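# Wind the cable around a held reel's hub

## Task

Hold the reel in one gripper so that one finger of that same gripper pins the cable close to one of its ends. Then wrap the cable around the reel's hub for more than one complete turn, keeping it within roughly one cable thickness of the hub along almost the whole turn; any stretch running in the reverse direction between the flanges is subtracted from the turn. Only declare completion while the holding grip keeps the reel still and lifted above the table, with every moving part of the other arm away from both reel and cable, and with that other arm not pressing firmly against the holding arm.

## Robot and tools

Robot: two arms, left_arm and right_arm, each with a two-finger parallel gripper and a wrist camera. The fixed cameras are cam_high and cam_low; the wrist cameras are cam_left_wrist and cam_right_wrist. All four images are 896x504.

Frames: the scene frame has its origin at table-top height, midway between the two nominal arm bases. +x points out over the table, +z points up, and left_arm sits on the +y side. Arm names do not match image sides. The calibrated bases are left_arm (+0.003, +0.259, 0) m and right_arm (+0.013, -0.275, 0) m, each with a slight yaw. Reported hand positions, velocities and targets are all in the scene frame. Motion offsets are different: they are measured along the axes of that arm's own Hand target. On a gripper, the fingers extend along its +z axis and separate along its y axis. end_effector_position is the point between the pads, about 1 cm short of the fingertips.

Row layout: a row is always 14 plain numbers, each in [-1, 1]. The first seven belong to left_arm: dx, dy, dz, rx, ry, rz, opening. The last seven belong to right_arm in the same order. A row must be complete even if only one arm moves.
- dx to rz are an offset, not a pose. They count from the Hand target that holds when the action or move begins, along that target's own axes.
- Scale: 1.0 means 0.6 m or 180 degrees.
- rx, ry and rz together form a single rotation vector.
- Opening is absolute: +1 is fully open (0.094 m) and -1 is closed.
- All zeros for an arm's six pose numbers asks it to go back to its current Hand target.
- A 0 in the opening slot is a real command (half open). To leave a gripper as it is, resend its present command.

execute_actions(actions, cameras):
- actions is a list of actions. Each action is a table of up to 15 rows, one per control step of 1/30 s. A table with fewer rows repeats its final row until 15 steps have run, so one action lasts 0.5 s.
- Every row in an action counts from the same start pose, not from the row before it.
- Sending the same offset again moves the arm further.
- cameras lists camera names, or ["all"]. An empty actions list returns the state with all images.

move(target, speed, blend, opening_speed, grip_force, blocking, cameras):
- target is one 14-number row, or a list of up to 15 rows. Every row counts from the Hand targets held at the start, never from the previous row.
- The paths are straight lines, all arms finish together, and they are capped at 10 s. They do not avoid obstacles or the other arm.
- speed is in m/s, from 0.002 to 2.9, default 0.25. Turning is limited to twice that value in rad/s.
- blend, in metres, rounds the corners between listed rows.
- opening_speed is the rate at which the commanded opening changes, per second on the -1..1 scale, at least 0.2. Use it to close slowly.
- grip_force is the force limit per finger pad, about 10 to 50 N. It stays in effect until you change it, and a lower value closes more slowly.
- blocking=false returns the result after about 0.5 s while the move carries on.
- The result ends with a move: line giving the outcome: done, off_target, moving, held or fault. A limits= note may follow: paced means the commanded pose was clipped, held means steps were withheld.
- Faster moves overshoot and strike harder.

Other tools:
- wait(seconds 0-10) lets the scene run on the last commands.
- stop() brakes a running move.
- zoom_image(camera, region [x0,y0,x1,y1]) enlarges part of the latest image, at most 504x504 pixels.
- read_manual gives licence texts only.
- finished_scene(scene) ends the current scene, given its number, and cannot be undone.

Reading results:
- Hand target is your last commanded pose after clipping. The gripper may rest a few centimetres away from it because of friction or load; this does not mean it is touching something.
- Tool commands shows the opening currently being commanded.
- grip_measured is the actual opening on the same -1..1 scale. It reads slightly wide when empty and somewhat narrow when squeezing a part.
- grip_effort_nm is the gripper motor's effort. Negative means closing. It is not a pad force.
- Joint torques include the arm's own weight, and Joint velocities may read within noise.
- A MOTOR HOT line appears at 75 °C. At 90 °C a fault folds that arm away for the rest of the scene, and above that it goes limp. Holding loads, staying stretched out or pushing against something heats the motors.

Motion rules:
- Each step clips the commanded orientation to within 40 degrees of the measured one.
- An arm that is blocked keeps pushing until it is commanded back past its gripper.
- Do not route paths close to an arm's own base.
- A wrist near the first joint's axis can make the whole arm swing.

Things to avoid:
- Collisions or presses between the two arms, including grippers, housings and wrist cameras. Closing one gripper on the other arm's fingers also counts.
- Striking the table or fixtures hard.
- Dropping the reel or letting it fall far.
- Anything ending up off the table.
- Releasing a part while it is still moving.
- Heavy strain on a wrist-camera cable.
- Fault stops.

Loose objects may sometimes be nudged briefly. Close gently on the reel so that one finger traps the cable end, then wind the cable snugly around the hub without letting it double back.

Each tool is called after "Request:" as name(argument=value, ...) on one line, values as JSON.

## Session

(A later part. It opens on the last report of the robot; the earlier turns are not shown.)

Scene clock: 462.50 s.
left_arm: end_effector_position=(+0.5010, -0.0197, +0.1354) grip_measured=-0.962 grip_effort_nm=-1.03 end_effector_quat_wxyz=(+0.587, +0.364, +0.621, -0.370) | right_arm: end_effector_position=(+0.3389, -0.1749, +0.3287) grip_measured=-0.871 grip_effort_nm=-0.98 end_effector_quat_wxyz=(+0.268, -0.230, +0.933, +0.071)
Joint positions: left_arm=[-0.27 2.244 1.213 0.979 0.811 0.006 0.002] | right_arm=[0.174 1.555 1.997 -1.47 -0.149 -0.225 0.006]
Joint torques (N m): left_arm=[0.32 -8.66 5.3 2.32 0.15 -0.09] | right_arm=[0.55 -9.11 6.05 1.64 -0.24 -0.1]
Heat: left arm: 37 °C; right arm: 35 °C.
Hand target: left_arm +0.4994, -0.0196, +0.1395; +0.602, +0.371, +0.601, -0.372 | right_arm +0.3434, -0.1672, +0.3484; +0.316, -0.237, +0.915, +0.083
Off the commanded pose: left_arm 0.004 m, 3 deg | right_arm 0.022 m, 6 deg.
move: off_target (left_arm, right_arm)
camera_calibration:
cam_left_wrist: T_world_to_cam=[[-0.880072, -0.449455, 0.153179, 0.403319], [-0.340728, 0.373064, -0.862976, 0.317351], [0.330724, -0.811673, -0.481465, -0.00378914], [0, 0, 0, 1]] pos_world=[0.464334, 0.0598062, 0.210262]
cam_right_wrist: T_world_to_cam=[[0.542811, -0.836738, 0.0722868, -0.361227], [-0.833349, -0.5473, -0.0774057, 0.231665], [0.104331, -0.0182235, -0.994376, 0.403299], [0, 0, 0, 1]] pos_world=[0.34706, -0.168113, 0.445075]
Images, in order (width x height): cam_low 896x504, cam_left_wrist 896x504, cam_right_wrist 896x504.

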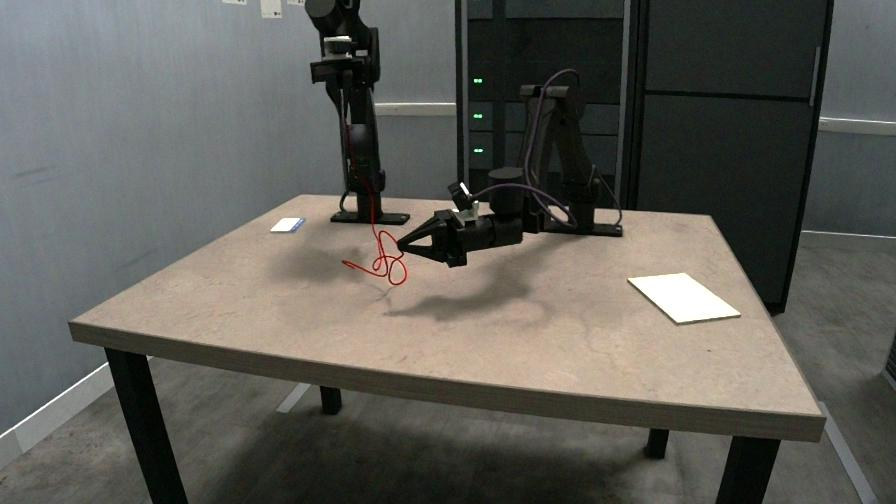

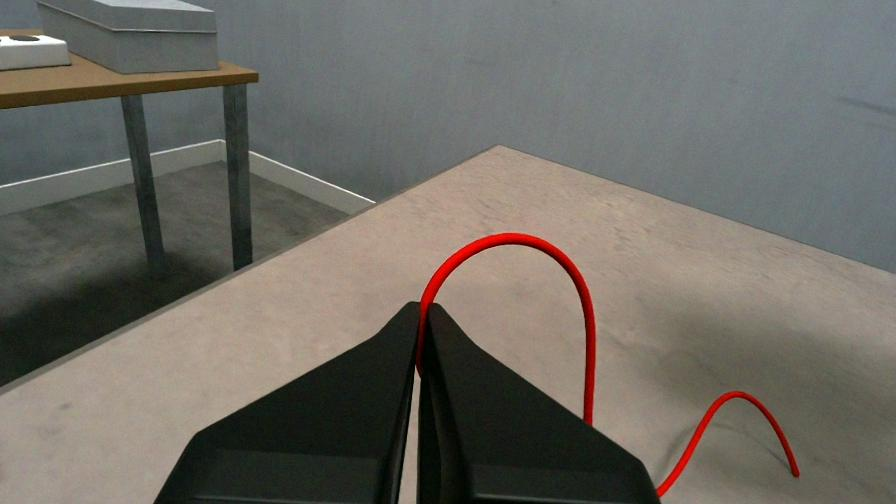

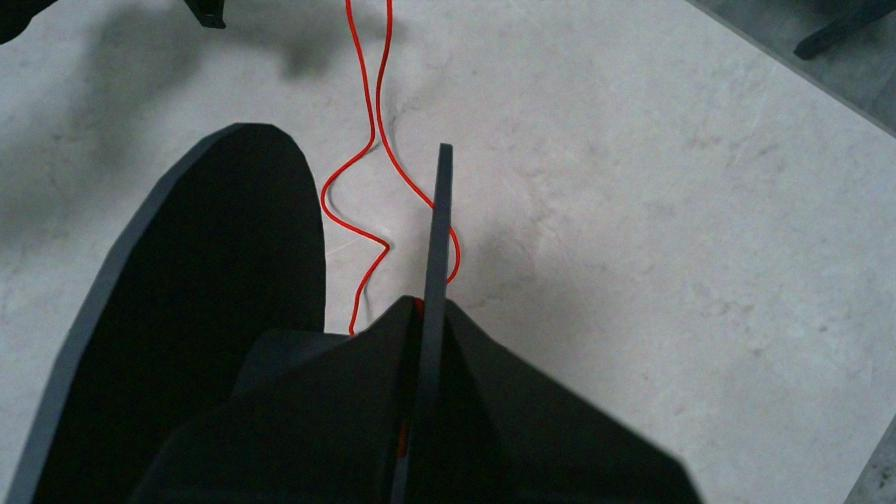

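Request:
move(target=[[0.083,-0.157,0.014,0,0,0,-1, 0,0,0,0,0,0,-1],[0.1,-0.38,0.05,0,0,0,-1, 0,0,0,0,0,0,-1],[0.05,-0.686,0.062,0,0,0,-1, 0,0,0,0,0,0,-1],[-0.2,-0.745,0.032,0,0,0,-1, 0,0,0,0,0,0,-1]], speed=0.15, blend=[0.03,0.04,0.04,0], cameras=["cam_right_wrist","cam_left_wrist","cam_low","cam_high"])

Scene clock: 508.87 s.
left_arm: end_effector_position=(+0.1058, -0.2369, +0.2392) grip_measured=-0.962 grip_effort_nm=-1.03 end_effector_quat_wxyz=(+0.592, +0.385, +0.602, -0.373) | right_arm: end_effector_position=(+0.3389, -0.1749, +0.3287) grip_measured=-0.871 grip_effort_nm=-0.98 end_effector_quat_wxyz=(+0.268, -0.230, +0.933, +0.071)
Joint positions: left_arm=[-1.483 1.69 0.879 0.79 -0.363 -0.001 0.002] | right_arm=[0.174 1.555 1.997 -1.47 -0.149 -0.225 0.006]
Joint torques (N m): left_arm=[-0.44 -8.73 9.57 1.46 -0.24 -0.01] | right_arm=[0.46 -9.09 6.01 1.58 -0.25 -0.07]
Motor temperatures (°C): left_arm=[25 35 36 41 30 29 32] | right_arm=[28 33 35 33 27 26 31]
Heat: left arm: 41 °C; right arm: 35 °C.
Hand target: left_arm +0.1081, -0.2364, +0.2598; +0.602, +0.371, +0.601, -0.372 | right_arm +0.3434, -0.1672, +0.3484; +0.316, -0.237, +0.915, +0.083
Off the commanded pose: left_arm 0.021 m, 2 deg | right_arm 0.022 m, 6 deg.
move: off_target (left_arm, right_arm)
camera_calibration:
cam_left_wrist: T_world_to_cam=[[-0.902837, -0.414225, 0.115335, -0.0382427], [-0.289701, 0.387782, -0.875042, 0.354301], [0.31774, -0.823433, -0.470105, -0.00358912], [0, 0, 0, 1]] pos_world=[0.0692546, -0.156188, 0.312751]
cam_right_wrist: T_world_to_cam=[[0.542811, -0.836738, 0.0722868, -0.361227], [-0.833349, -0.5473, -0.0774057, 0.231665], [0.104331, -0.0182235, -0.994376, 0.403299], [0, 0, 0, 1]] pos_world=[0.34706, -0.168113, 0.445075]

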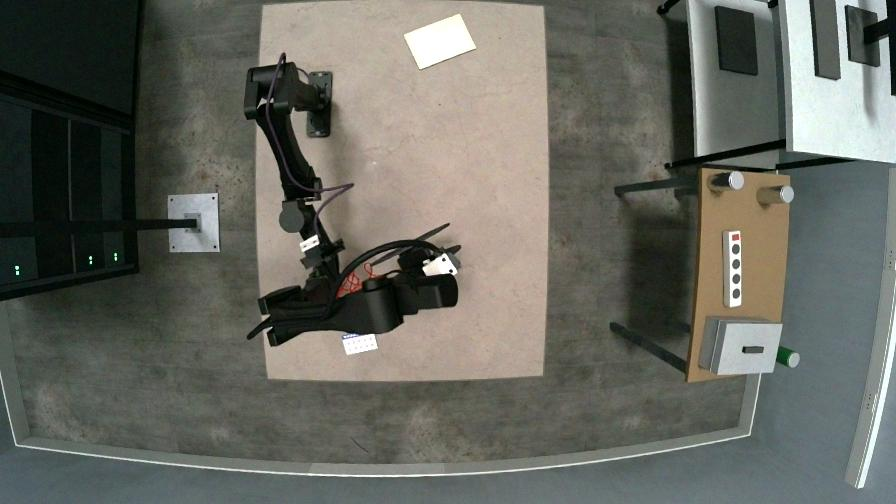

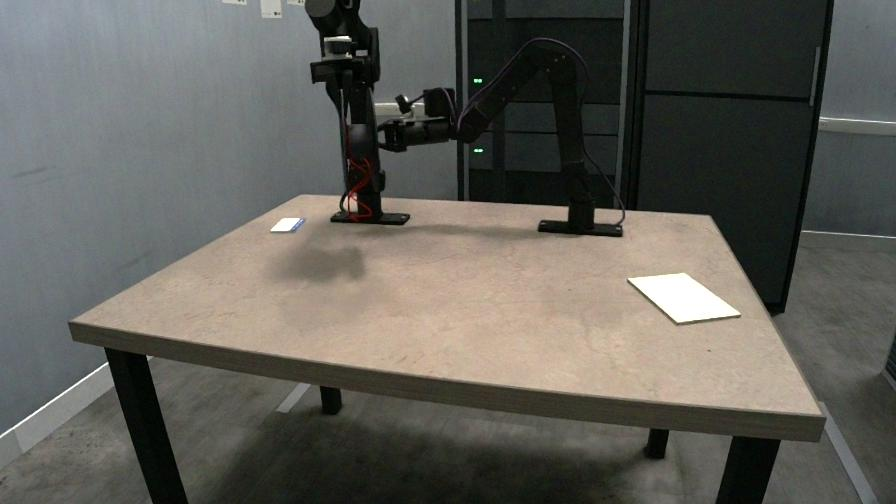

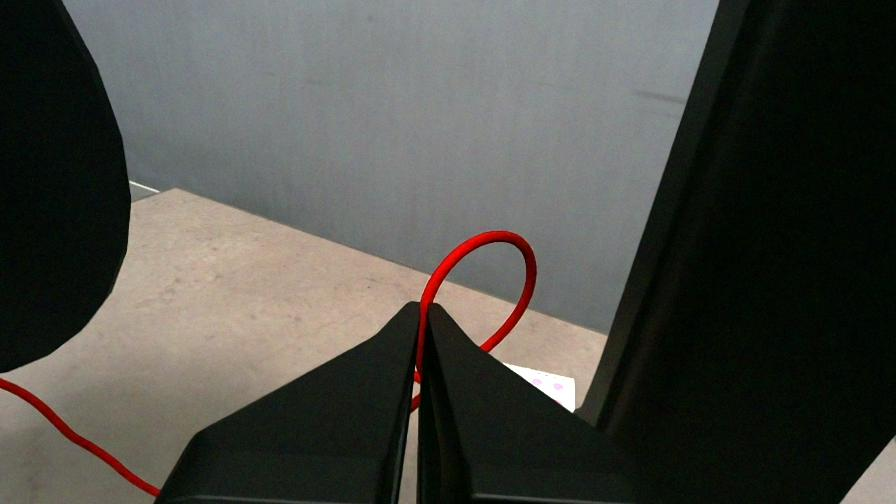

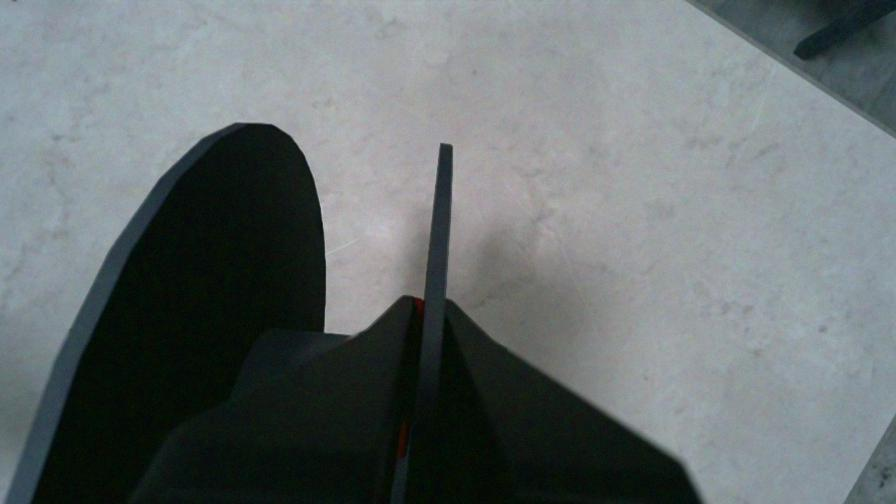

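Request:
move(target=[-0.45,0.008,-0.082,0,0,0,-1, 0,0,0,0,0,0,-1], speed=0.15, cameras=["cam_right_wrist","cam_left_wrist","cam_low"])

Scene clock: 514.57 s.
left_arm: end_effector_position=(+0.0907, -0.1950, +0.5209) grip_measured=-0.962 grip_effort_nm=-1.03 end_effector_quat_wxyz=(+0.601, +0.378, +0.598, -0.373) | right_arm: end_effector_position=(+0.3389, -0.1749, +0.3287) grip_measured=-0.871 grip_effort_nm=-0.98 end_effector_quat_wxyz=(+0.268, -0.230, +0.933, +0.071)
Joint positions: left_arm=[-1.531 1.536 1.876 -0.339 -0.422 0.008 0.002] | right_arm=[0.174 1.555 1.997 -1.47 -0.149 -0.225 0.006]
Joint torques (N m): left_arm=[-0.64 -4.9 9.92 1.47 -0.16 0] | right_arm=[0.49 -8.95 5.78 1.63 -0.25 -0.08]
Heat: left arm: 40 °C; right arm: 35 °C.
Hand target: left_arm +0.0903, -0.1897, +0.5297; +0.602, +0.371, +0.601, -0.372 | right_arm +0.3434, -0.1672, +0.3484; +0.316, -0.237, +0.915, +0.083
Off the commanded pose: left_arm 0.010 m, 1 deg | right_arm 0.022 m, 6 deg.
move: off_target (right_arm)
camera_calibration:
cam_left_wrist: T_world_to_cam=[[-0.898965, -0.42295, 0.113911, -0.0682946], [-0.285366, 0.36822, -0.884862, 0.581055], [0.332307, -0.827966, -0.451713, 0.156369], [0, 0, 0, 1]] pos_world=[0.0524567, -0.113373, 0.592567]
cam_right_wrist: T_world_to_cam=[[0.542811, -0.836738, 0.0722868, -0.361227], [-0.833349, -0.5473, -0.0774057, 0.231665], [0.104331, -0.0182235, -0.994376, 0.403299], [0, 0, 0, 1]] pos_world=[0.34706, -0.168113, 0.445075]
Images, in order (width x height): cam_low 896x504, cam_left_wrist 896x504, cam_right_wrist 896x504.

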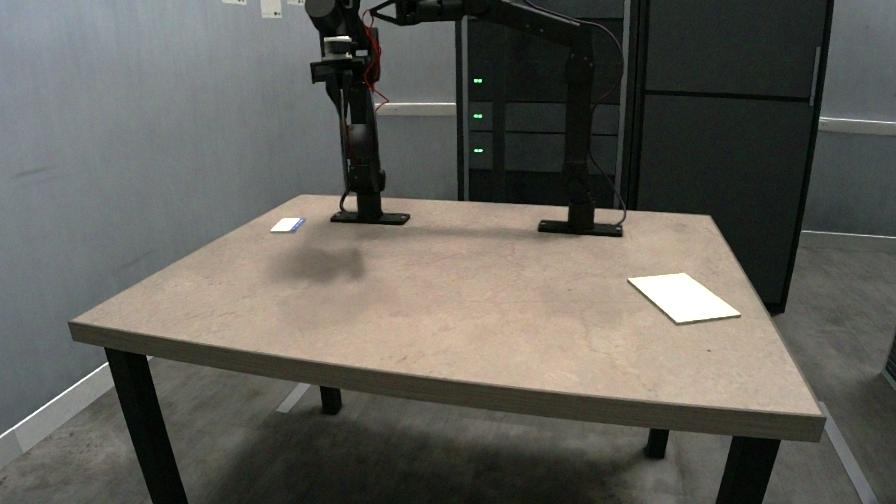

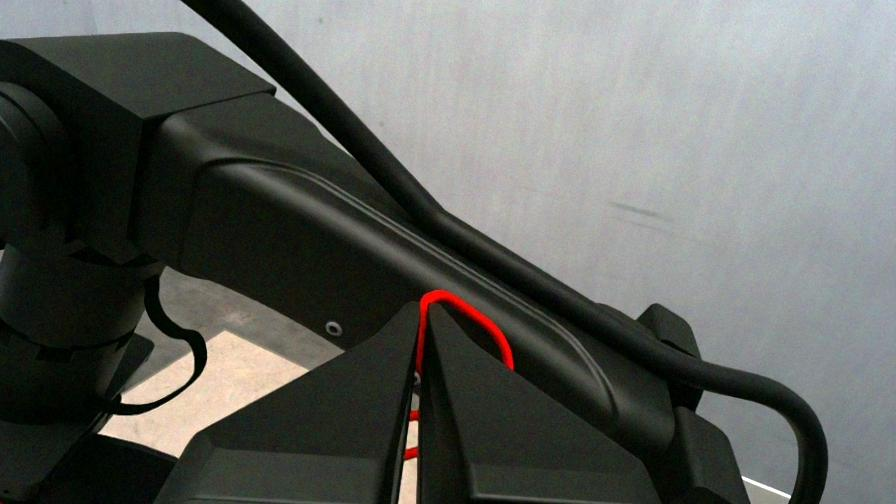

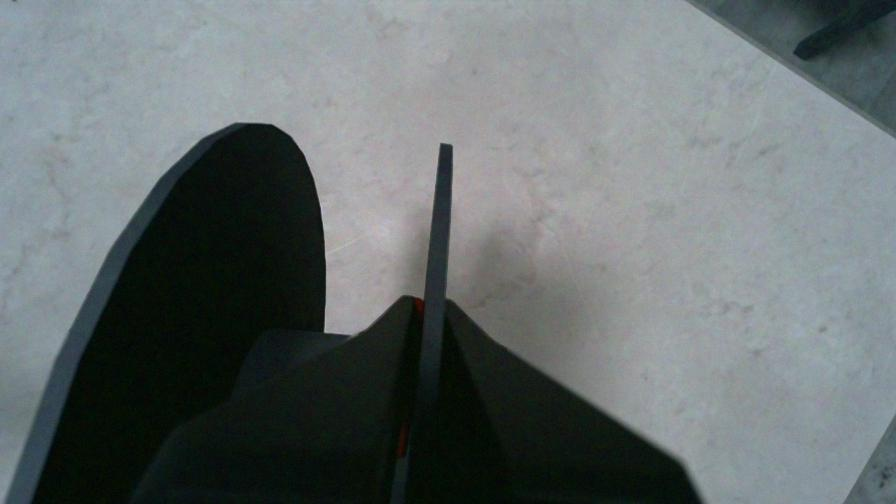

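Request:
zoom_image(camera="cam_low", region=[300, 0, 460, 220])

Scaled by 2.291 from the camera's 896x504 image, which has a finer 1280x720 frame.

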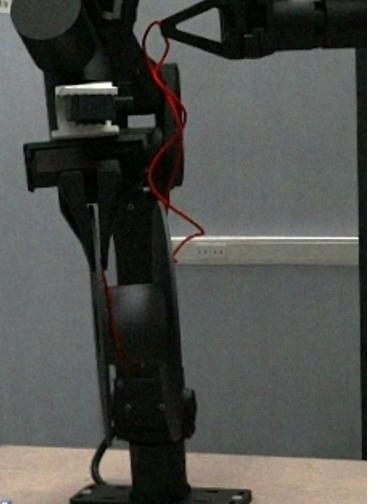

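Request:
move(target=[-0.167,-0.03,-0.12,0,0,0,-1, 0,0,0,0,0,0,-1], speed=0.15, cameras=["cam_low","cam_high"])

Request:
zoom_image(camera="cam_low", region=[300, 0, 460, 220])

Request:
zoom_image(camera="cam_high", region=[240, 160, 500, 350])

Scene clock: 523.03 s.
left_arm: end_effector_position=(+0.0430, -0.1342, +0.6332) grip_measured=-0.962 grip_effort_nm=-1.03 end_effector_quat_wxyz=(+0.618, +0.356, +0.581, -0.392) | right_arm: end_effector_position=(+0.3389, -0.1749, +0.3287) grip_measured=-0.871 grip_effort_nm=-0.98 end_effector_quat_wxyz=(+0.268, -0.230, +0.933, +0.071)
Joint positions: left_arm=[-1.729 1.828 2.844 -0.927 -0.623 0.037 0.002] | right_arm=[0.174 1.555 1.997 -1.47 -0.149 -0.225 0.006]
Joint torques (N m): left_arm=[-0.62 -4.12 5.27 1.38 -0.14 0.09] | right_arm=[0.4 -9.05 6.11 1.65 -0.23 -0.08]
Heat: left arm: 39 °C; right arm: 35 °C.
Hand target: left_arm +0.0419, -0.1331, +0.6297; +0.602, +0.371, +0.601, -0.372 | right_arm +0.3434, -0.1672, +0.3484; +0.316, -0.237, +0.915, +0.083
Off the commanded pose: left_arm 0.004 m, 4 deg | right_arm 0.022 m, 6 deg.
elbow stopped short (left arm): the move would have taken joint 3 (elbow) straighter than the controller allows.
move: off_target (left_arm, right_arm)
Images, in order (width x height): cam_high 896x504, cam_low 896x504.

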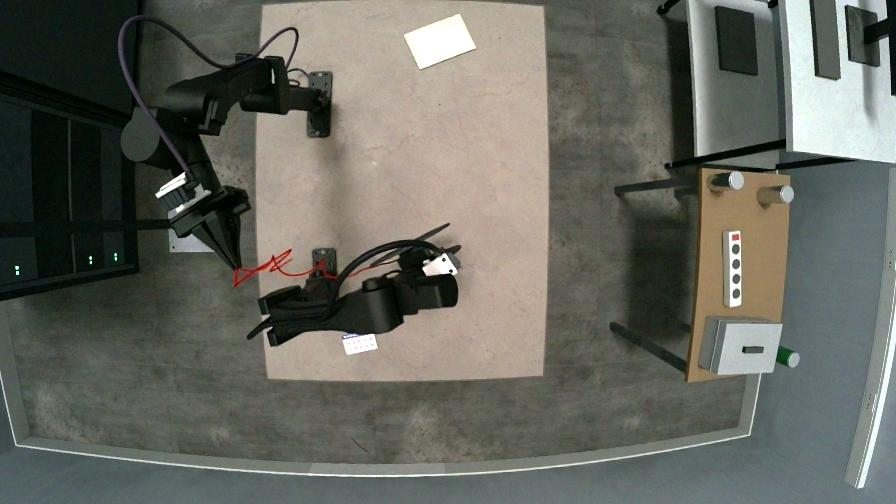

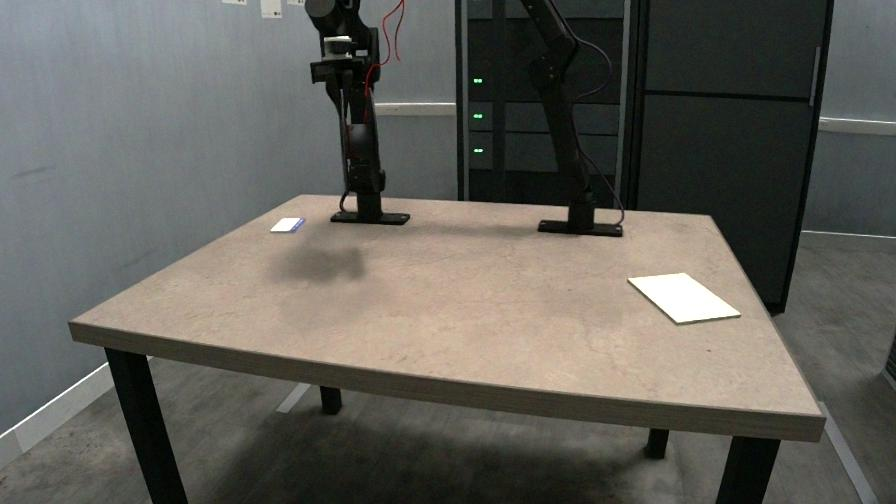

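Scaled by 2.291 from the camera's 896x504 image, which has a finer 1280x720 frame.

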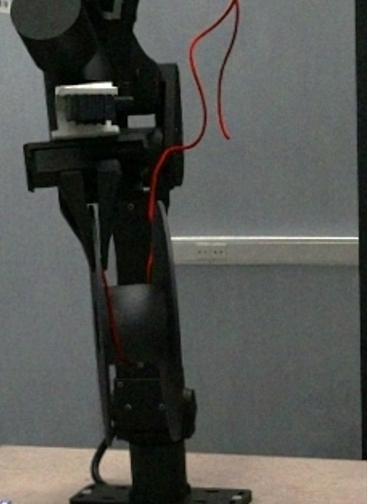

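Scaled by 1.938 from the camera's 896x504 image, which has a finer 1280x720 frame.

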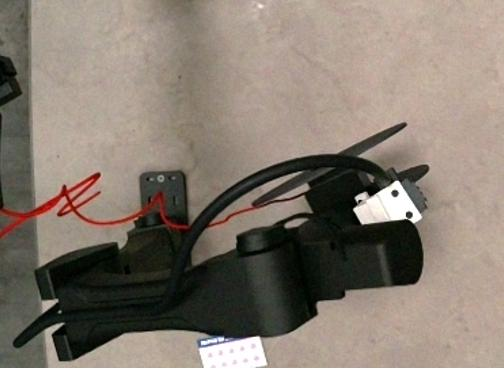

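Request:
move(target=[[0.05,0.246,-0.086,0,0,0,-1, 0,0,0,0,0,0,-1],[0.133,0.522,-0.077,0,0,0,-1, 0,0,0,0,0,0,-1],[0.3,0.773,0.127,0,0,0,-1, 0,0,0,0,0,0,-1]], speed=0.18, blend=[0.05,0.05,0], cameras=["cam_right_wrist","cam_low","cam_high"])

Scene clock: 529.87 s.
left_arm: end_effector_position=(+0.4893, +0.0048, +0.4228) grip_measured=-0.962 grip_effort_nm=-1.03 end_effector_quat_wxyz=(+0.570, +0.358, +0.637, -0.377) | right_arm: end_effector_position=(+0.3395, -0.1748, +0.3291) grip_measured=-0.871 grip_effort_nm=-0.98 end_effector_quat_wxyz=(+0.269, -0.230, +0.933, +0.071)
Joint positions: left_arm=[-0.221 1.895 1.95 -0.158 0.863 0.006 0.002] | right_arm=[0.174 1.555 1.997 -1.467 -0.149 -0.225 0.006]
Joint torques (N m): left_arm=[0.61 -7.86 10.54 2.31 0.17 -0.08] | right_arm=[0.4 -8.98 5.82 1.56 -0.25 -0.03]
Heat: left arm: 39 °C; right arm: 35 °C.
Hand target: left_arm +0.4909, +0.0057, +0.4497; +0.602, +0.371, +0.601, -0.372 | right_arm +0.3434, -0.1672, +0.3484; +0.316, -0.237, +0.915, +0.083
Off the commanded pose: left_arm 0.027 m, 6 deg | right_arm 0.021 m, 6 deg.
move: off_target (left_arm, right_arm)
camera_calibration:
cam_right_wrist: T_world_to_cam=[[0.54265, -0.836744, 0.0734242, -0.361792], [-0.833073, -0.547311, -0.0802442, 0.23317], [0.10733, -0.0176233, -0.994067, 0.402688], [0, 0, 0, 1]] pos_world=[0.347354, -0.168014, 0.445574]
Images, in order (width x height): cam_high 896x504, cam_low 896x504, cam_right_wrist 896x504.

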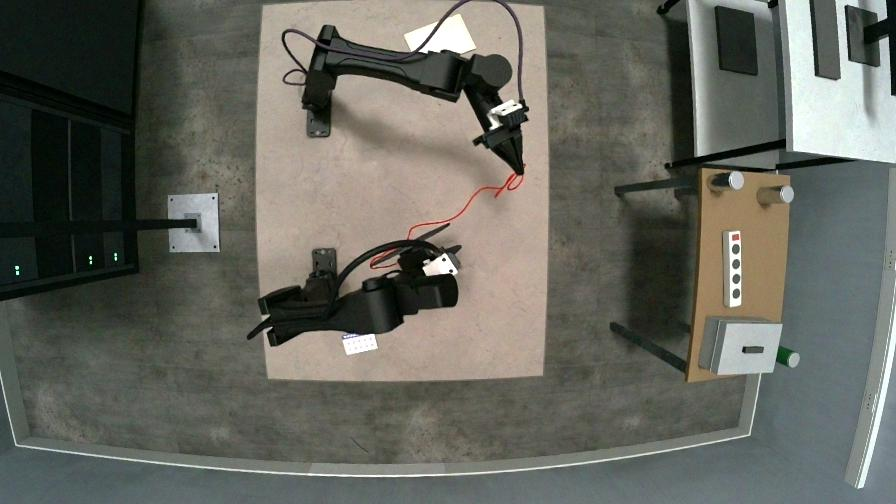

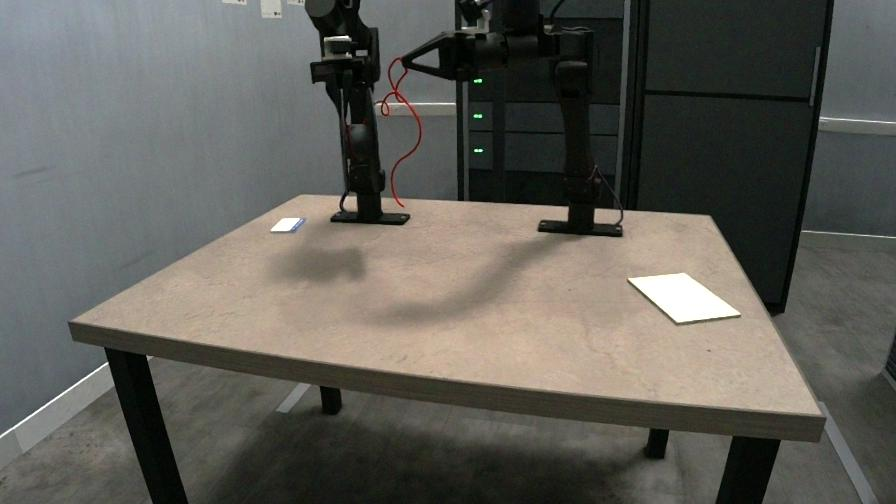

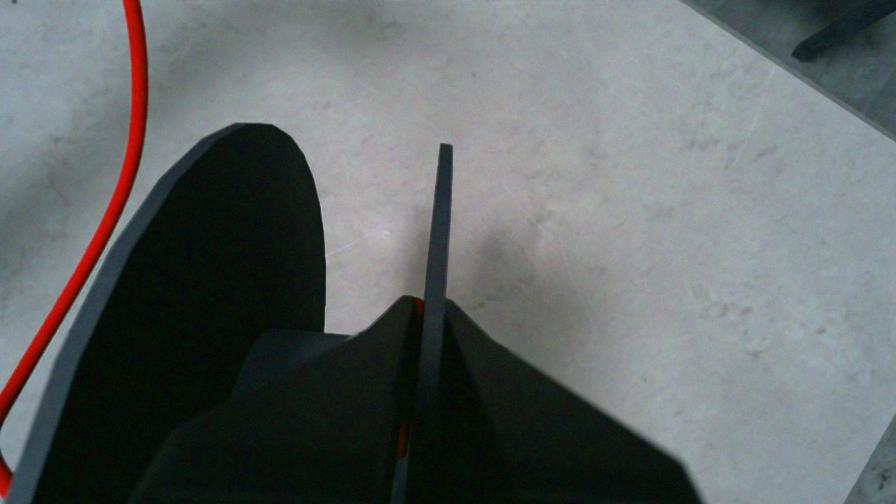

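Request:
move(target=[-0.083,0.04,0.142,0,0,0,-1, 0,0,0,0,0,0,-1], speed=0.15, cameras=["cam_right_wrist","cam_high"])

Scene clock: 535.07 s.
left_arm: end_effector_position=(+0.5470, -0.0626, +0.4937) grip_measured=-0.962 grip_effort_nm=-1.03 end_effector_quat_wxyz=(+0.661, +0.321, +0.561, -0.381) | right_arm: end_effector_position=(+0.3408, -0.1745, +0.3299) grip_measured=-0.871 grip_effort_nm=-0.98 end_effector_quat_wxyz=(+0.272, -0.230, +0.932, +0.071)
Joint positions: left_arm=[-0.346 2.411 2.831 -0.209 0.674 -0.136 0.002] | right_arm=[0.174 1.555 1.997 -1.461 -0.149 -0.225 0.006]
Joint torques (N m): left_arm=[-0.08 -10.35 9.06 1.45 -0.34 -0.08] | right_arm=[0.57 -8.9 5.93 1.53 -0.25 -0.04]
Heat: left arm: 40 °C; right arm: 35 °C.
Hand target: left_arm +0.5505, -0.0595, +0.4998; +0.602, +0.371, +0.601, -0.372 | right_arm +0.3434, -0.1672, +0.3484; +0.316, -0.237, +0.915, +0.083
Off the commanded pose: left_arm 0.008 m, 10 deg | right_arm 0.020 m, 6 deg.
elbow stopped short (left arm): the move would have taken joint 3 (elbow) straighter than the controller allows.
move: off_target (left_arm, right_arm)
camera_calibration:
cam_right_wrist: T_world_to_cam=[[0.542135, -0.836889, 0.0755457, -0.362826], [-0.832627, -0.54713, -0.0859164, 0.236101], [0.113236, -0.0163231, -0.993434, 0.401313], [0, 0, 0, 1]] pos_world=[0.347842, -0.167917, 0.446373]
Images, in order (width x height): cam_high 896x504, cam_right_wrist 896x504.

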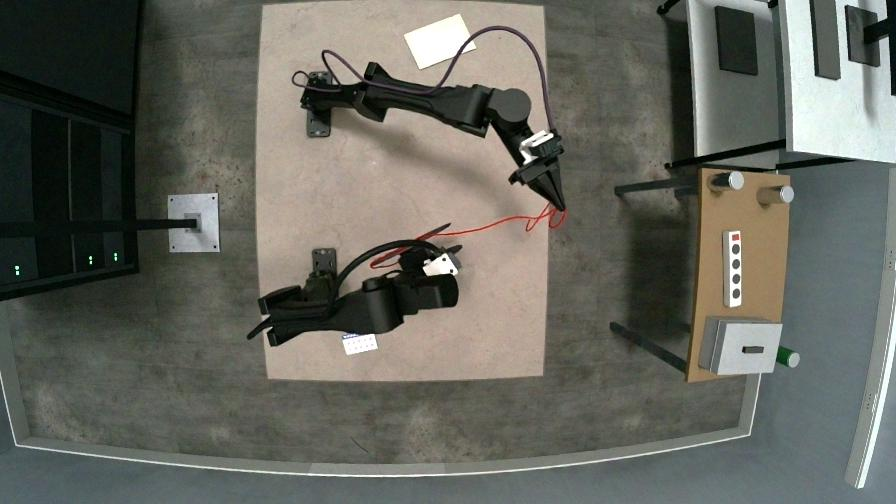

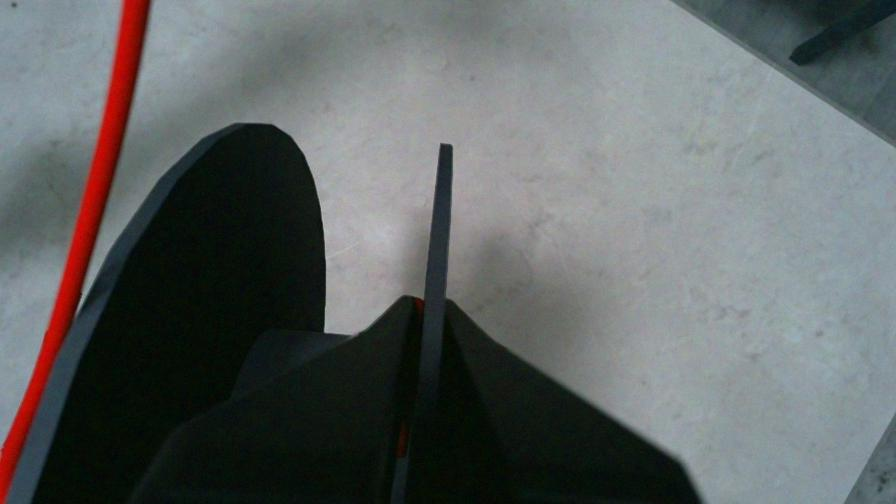

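Request:
move(target=[0,-0.11,0.1,0,0,0,-1, 0,0,0,0,0,0,-1], speed=0.15, cameras=["cam_right_wrist","cam_high","cam_low"])

Scene clock: 539.03 s.
left_arm: end_effector_position=(+0.5134, -0.1483, +0.4844) grip_measured=-0.962 grip_effort_nm=-1.03 end_effector_quat_wxyz=(+0.653, +0.307, +0.569, -0.394) | right_arm: end_effector_position=(+0.3408, -0.1745, +0.3299) grip_measured=-0.871 grip_effort_nm=-0.98 end_effector_quat_wxyz=(+0.272, -0.230, +0.932, +0.071)
Joint positions: left_arm=[-0.535 2.431 2.831 -0.213 0.484 -0.136 0.002] | right_arm=[0.174 1.555 1.997 -1.461 -0.149 -0.225 0.006]
Joint torques (N m): left_arm=[0.38 -10.43 9.24 1.94 -0.24 0.13] | right_arm=[0.32 -9.09 5.78 1.53 -0.25 -0.09]
Heat: left arm: 39 °C; right arm: 35 °C.
Hand target: left_arm +0.5182, -0.1428, +0.5000; +0.602, +0.371, +0.601, -0.372 | right_arm +0.3434, -0.1672, +0.3484; +0.316, -0.237, +0.915, +0.083
Off the commanded pose: left_arm 0.017 m, 10 deg | right_arm 0.020 m, 6 deg.
elbow stopped short (left arm): the move would have taken joint 3 (elbow) straighter than the controller allows.
move: off_target (left_arm, right_arm)
camera_calibration:
cam_right_wrist: T_world_to_cam=[[0.542135, -0.836889, 0.0755457, -0.362826], [-0.832627, -0.54713, -0.0859164, 0.236101], [0.113236, -0.0163231, -0.993434, 0.401313], [0, 0, 0, 1]] pos_world=[0.347842, -0.167917, 0.446373]
Images, in order (width x height): cam_high 896x504, cam_low 896x504, cam_right_wrist 896x504.

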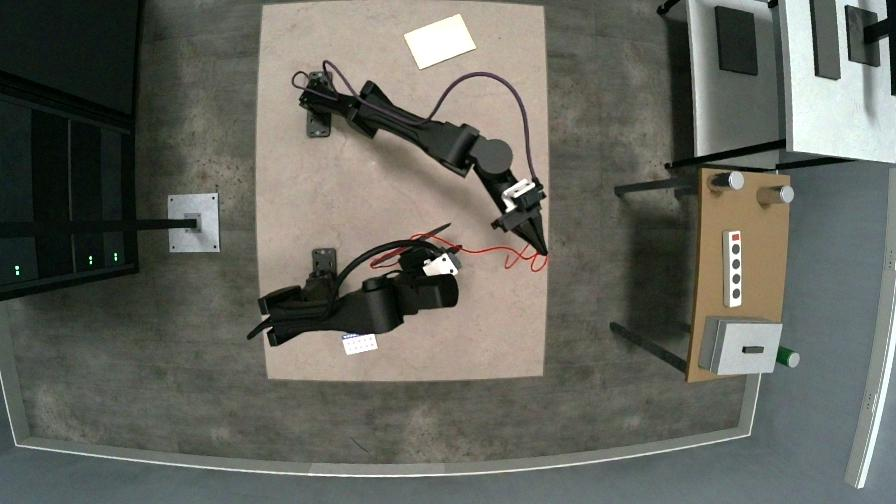

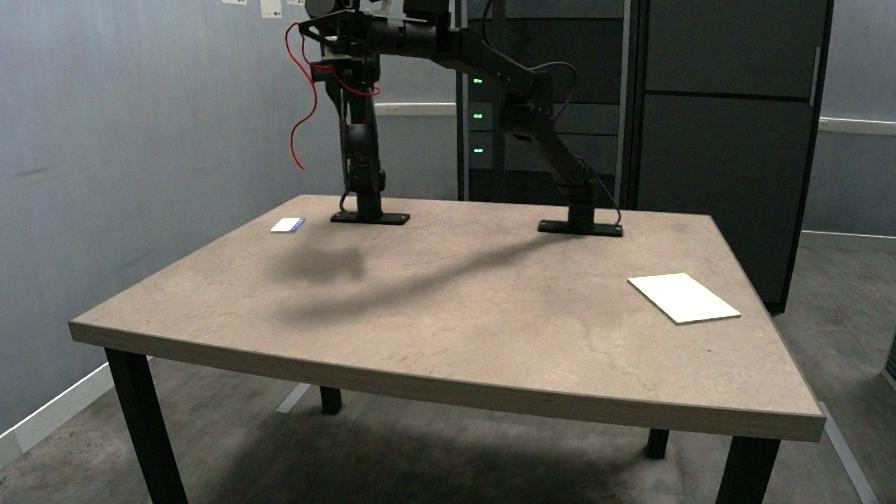

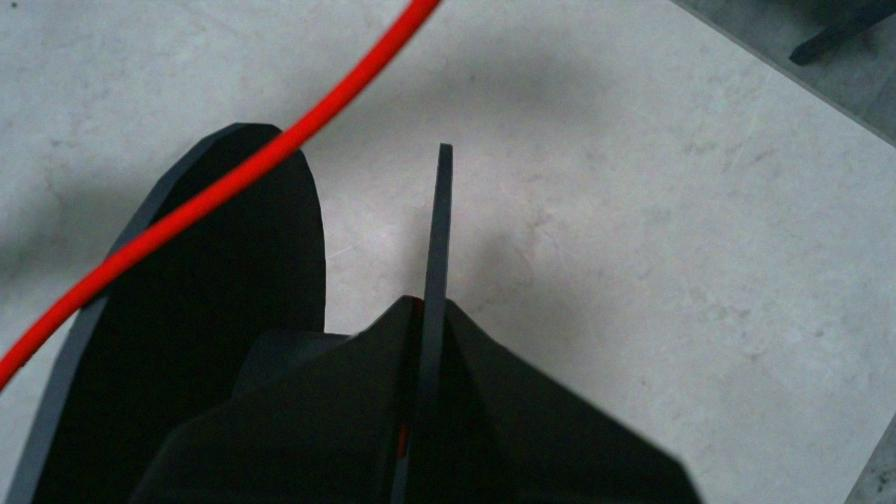

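Request:
execute_actions(actions=[])

Scene clock: 549.80 s.
left_arm: end_effector_position=(+0.5134, -0.1483, +0.4844) grip_measured=-0.962 grip_effort_nm=-1.03 end_effector_quat_wxyz=(+0.653, +0.307, +0.569, -0.394) | right_arm: end_effector_position=(+0.3408, -0.1745, +0.3299) grip_measured=-0.871 grip_effort_nm=-0.98 end_effector_quat_wxyz=(+0.272, -0.230, +0.932, +0.071)
Joint positions: left_arm=[-0.535 2.431 2.831 -0.213 0.484 -0.136 0.002] | right_arm=[0.174 1.555 1.997 -1.461 -0.149 -0.225 0.006]
Joint velocities: within noise
Joint torques (N m): left_arm=[0.46 -10.5 9.2 1.94 -0.24 0.14] | right_arm=[0.59 -8.96 6 1.51 -0.25 -0.03]
Motor temperatures (°C): left_arm=[25 36 38 39 30 29 32] | right_arm=[28 34 34 34 27 26 31]
Heat: left arm: 39 °C; right arm: 34 °C.
Hand target: left_arm +0.5182, -0.1428, +0.5000; +0.602, +0.371, +0.601, -0.372 | right_arm +0.3434, -0.1672, +0.3484; +0.316, -0.237, +0.915, +0.083
Tool commands: left_gripper/opening=-1.0 right_gripper/opening=-1.0
Off the commanded pose: left_arm 0.017 m, 10 deg | right_arm 0.020 m, 6 deg.
camera_calibration:
cam_left_wrist: T_world_to_cam=[[-0.868629, -0.467159, 0.165062, 0.288705], [-0.280618, 0.189304, -0.940966, 0.65041], [0.408334, -0.863671, -0.295528, -0.0820424], [0, 0, 0, 1]] pos_world=[0.466796, -0.0591116, 0.540114]
cam_right_wrist: T_world_to_cam=[[0.542135, -0.836889, 0.0755457, -0.362826], [-0.832627, -0.54713, -0.0859164, 0.236101], [0.113236, -0.0163231, -0.993434, 0.401313], [0, 0, 0, 1]] pos_world=[0.347842, -0.167917, 0.446373]

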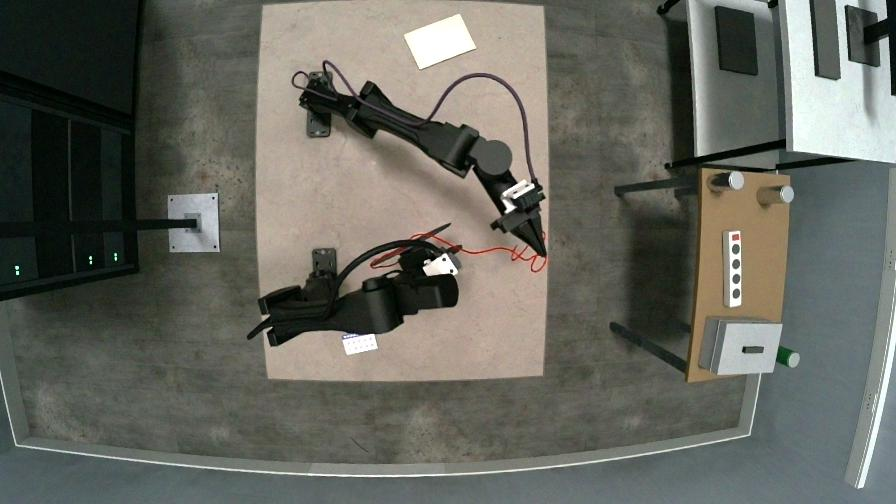

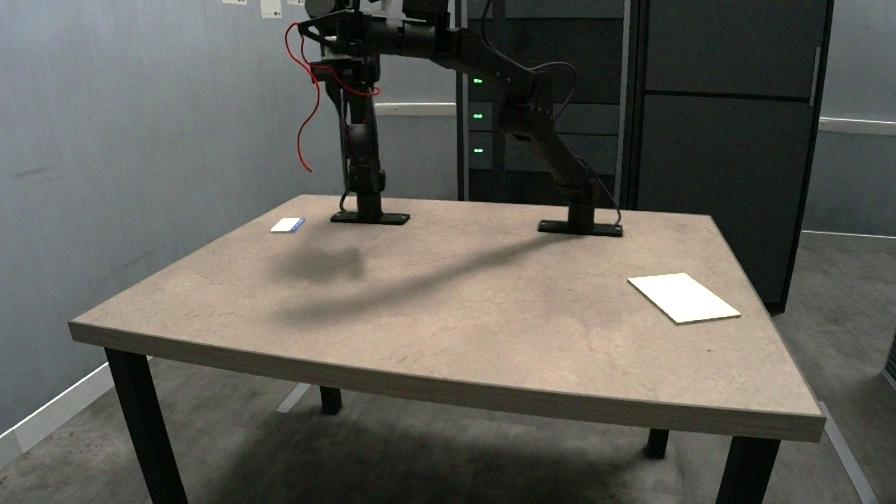

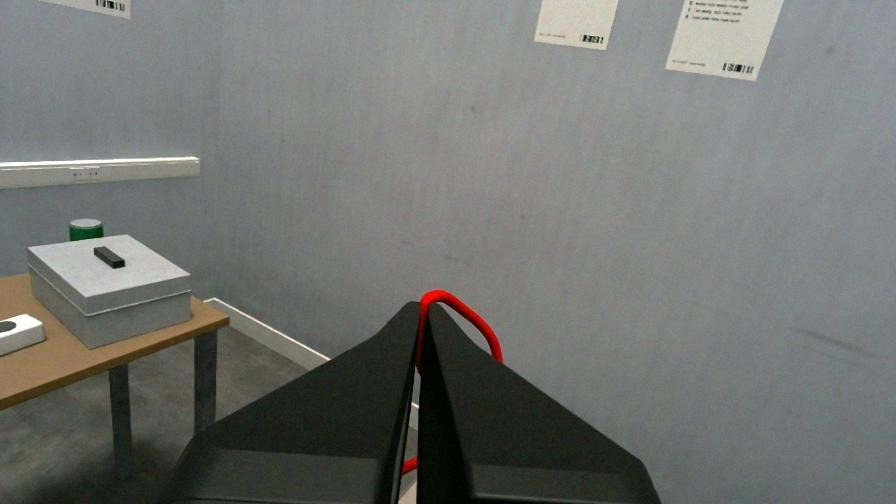

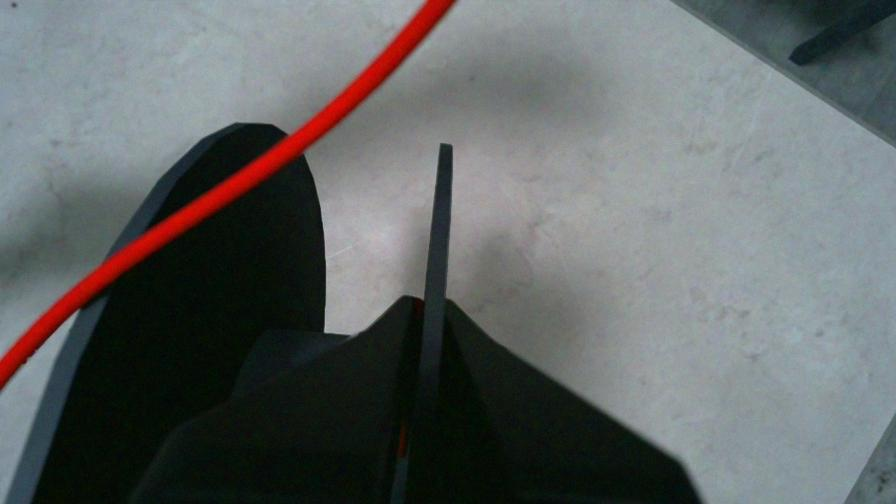

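Request:
move(target=[0.133,-0.0105,0.101,0,0,0,-1,0,0,0,0,0,0,-1], speed=0.12, cameras=["cam_right_wrist","cam_high"])

Scene clock: 554.30 s.
left_arm: end_effector_position=(+0.5359, -0.1989, +0.3902) grip_measured=-0.962 grip_effort_nm=-1.03 end_effector_quat_wxyz=(+0.615, +0.324, +0.608, -0.384) | right_arm: end_effector_position=(+0.3408, -0.1745, +0.3299) grip_measured=-0.871 grip_effort_nm=-0.98 end_effector_quat_wxyz=(+0.272, -0.230, +0.932, +0.071)
Joint positions: left_arm=[-0.589 2.584 2.835 -0.196 0.447 -0.092 0.002] | right_arm=[0.174 1.555 1.997 -1.461 -0.149 -0.225 0.006]
Joint torques (N m): left_arm=[-0.24 -12.05 9.36 2.46 -0.19 0.19] | right_arm=[0.54 -9.14 5.87 1.53 -0.26 -0.04]
Heat: left arm: 40 °C; right arm: 34 °C.
Hand target: left_arm +0.5399, -0.1999, +0.4200; +0.602, +0.371, +0.601, -0.372 | right_arm +0.3434, -0.1672, +0.3484; +0.316, -0.237, +0.915, +0.083
Off the commanded pose: left_arm 0.030 m, 6 deg | right_arm 0.020 m, 6 deg.
elbow stopped short (left arm): the move would have taken joint 3 (elbow) straighter than the controller allows.
move: off_target (left_arm, right_arm)
camera_calibration:
cam_right_wrist: T_world_to_cam=[[0.542135, -0.836889, 0.0755457, -0.362826], [-0.832627, -0.54713, -0.0859164, 0.236101], [0.113236, -0.0163231, -0.993434, 0.401313], [0, 0, 0, 1]] pos_world=[0.347842, -0.167917, 0.446373]
Images, in order (width x height): cam_high 896x504, cam_right_wrist 896x504.

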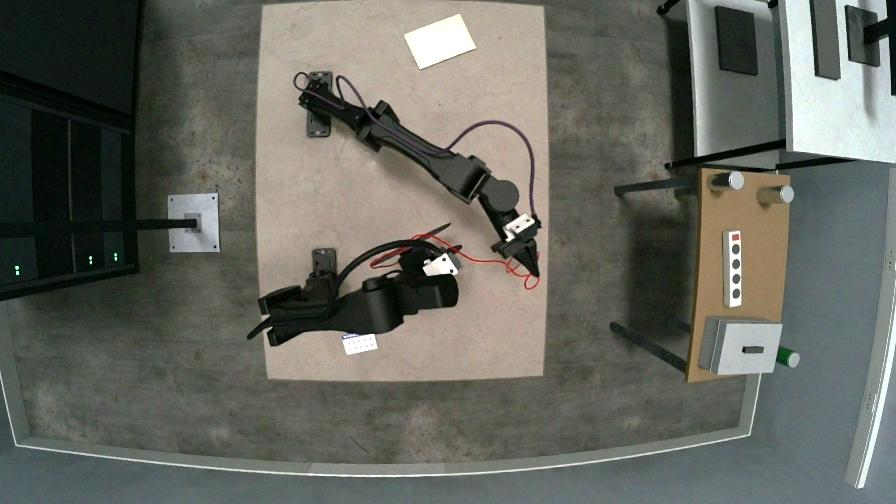

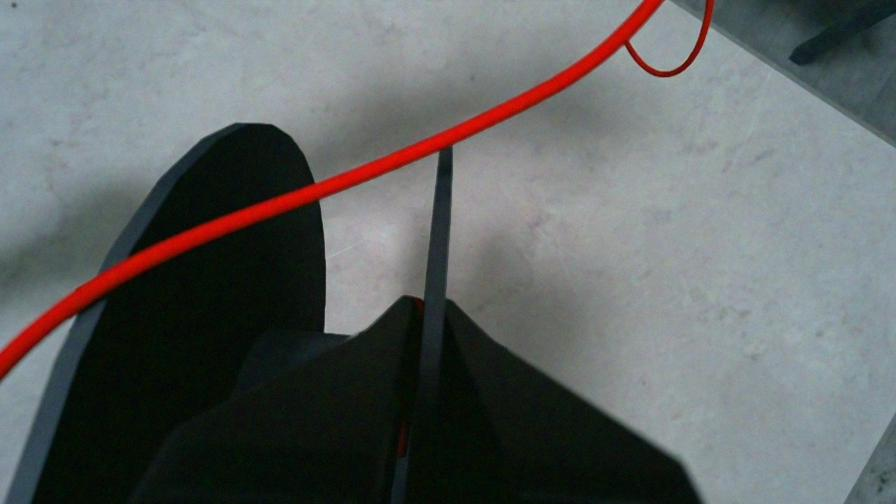

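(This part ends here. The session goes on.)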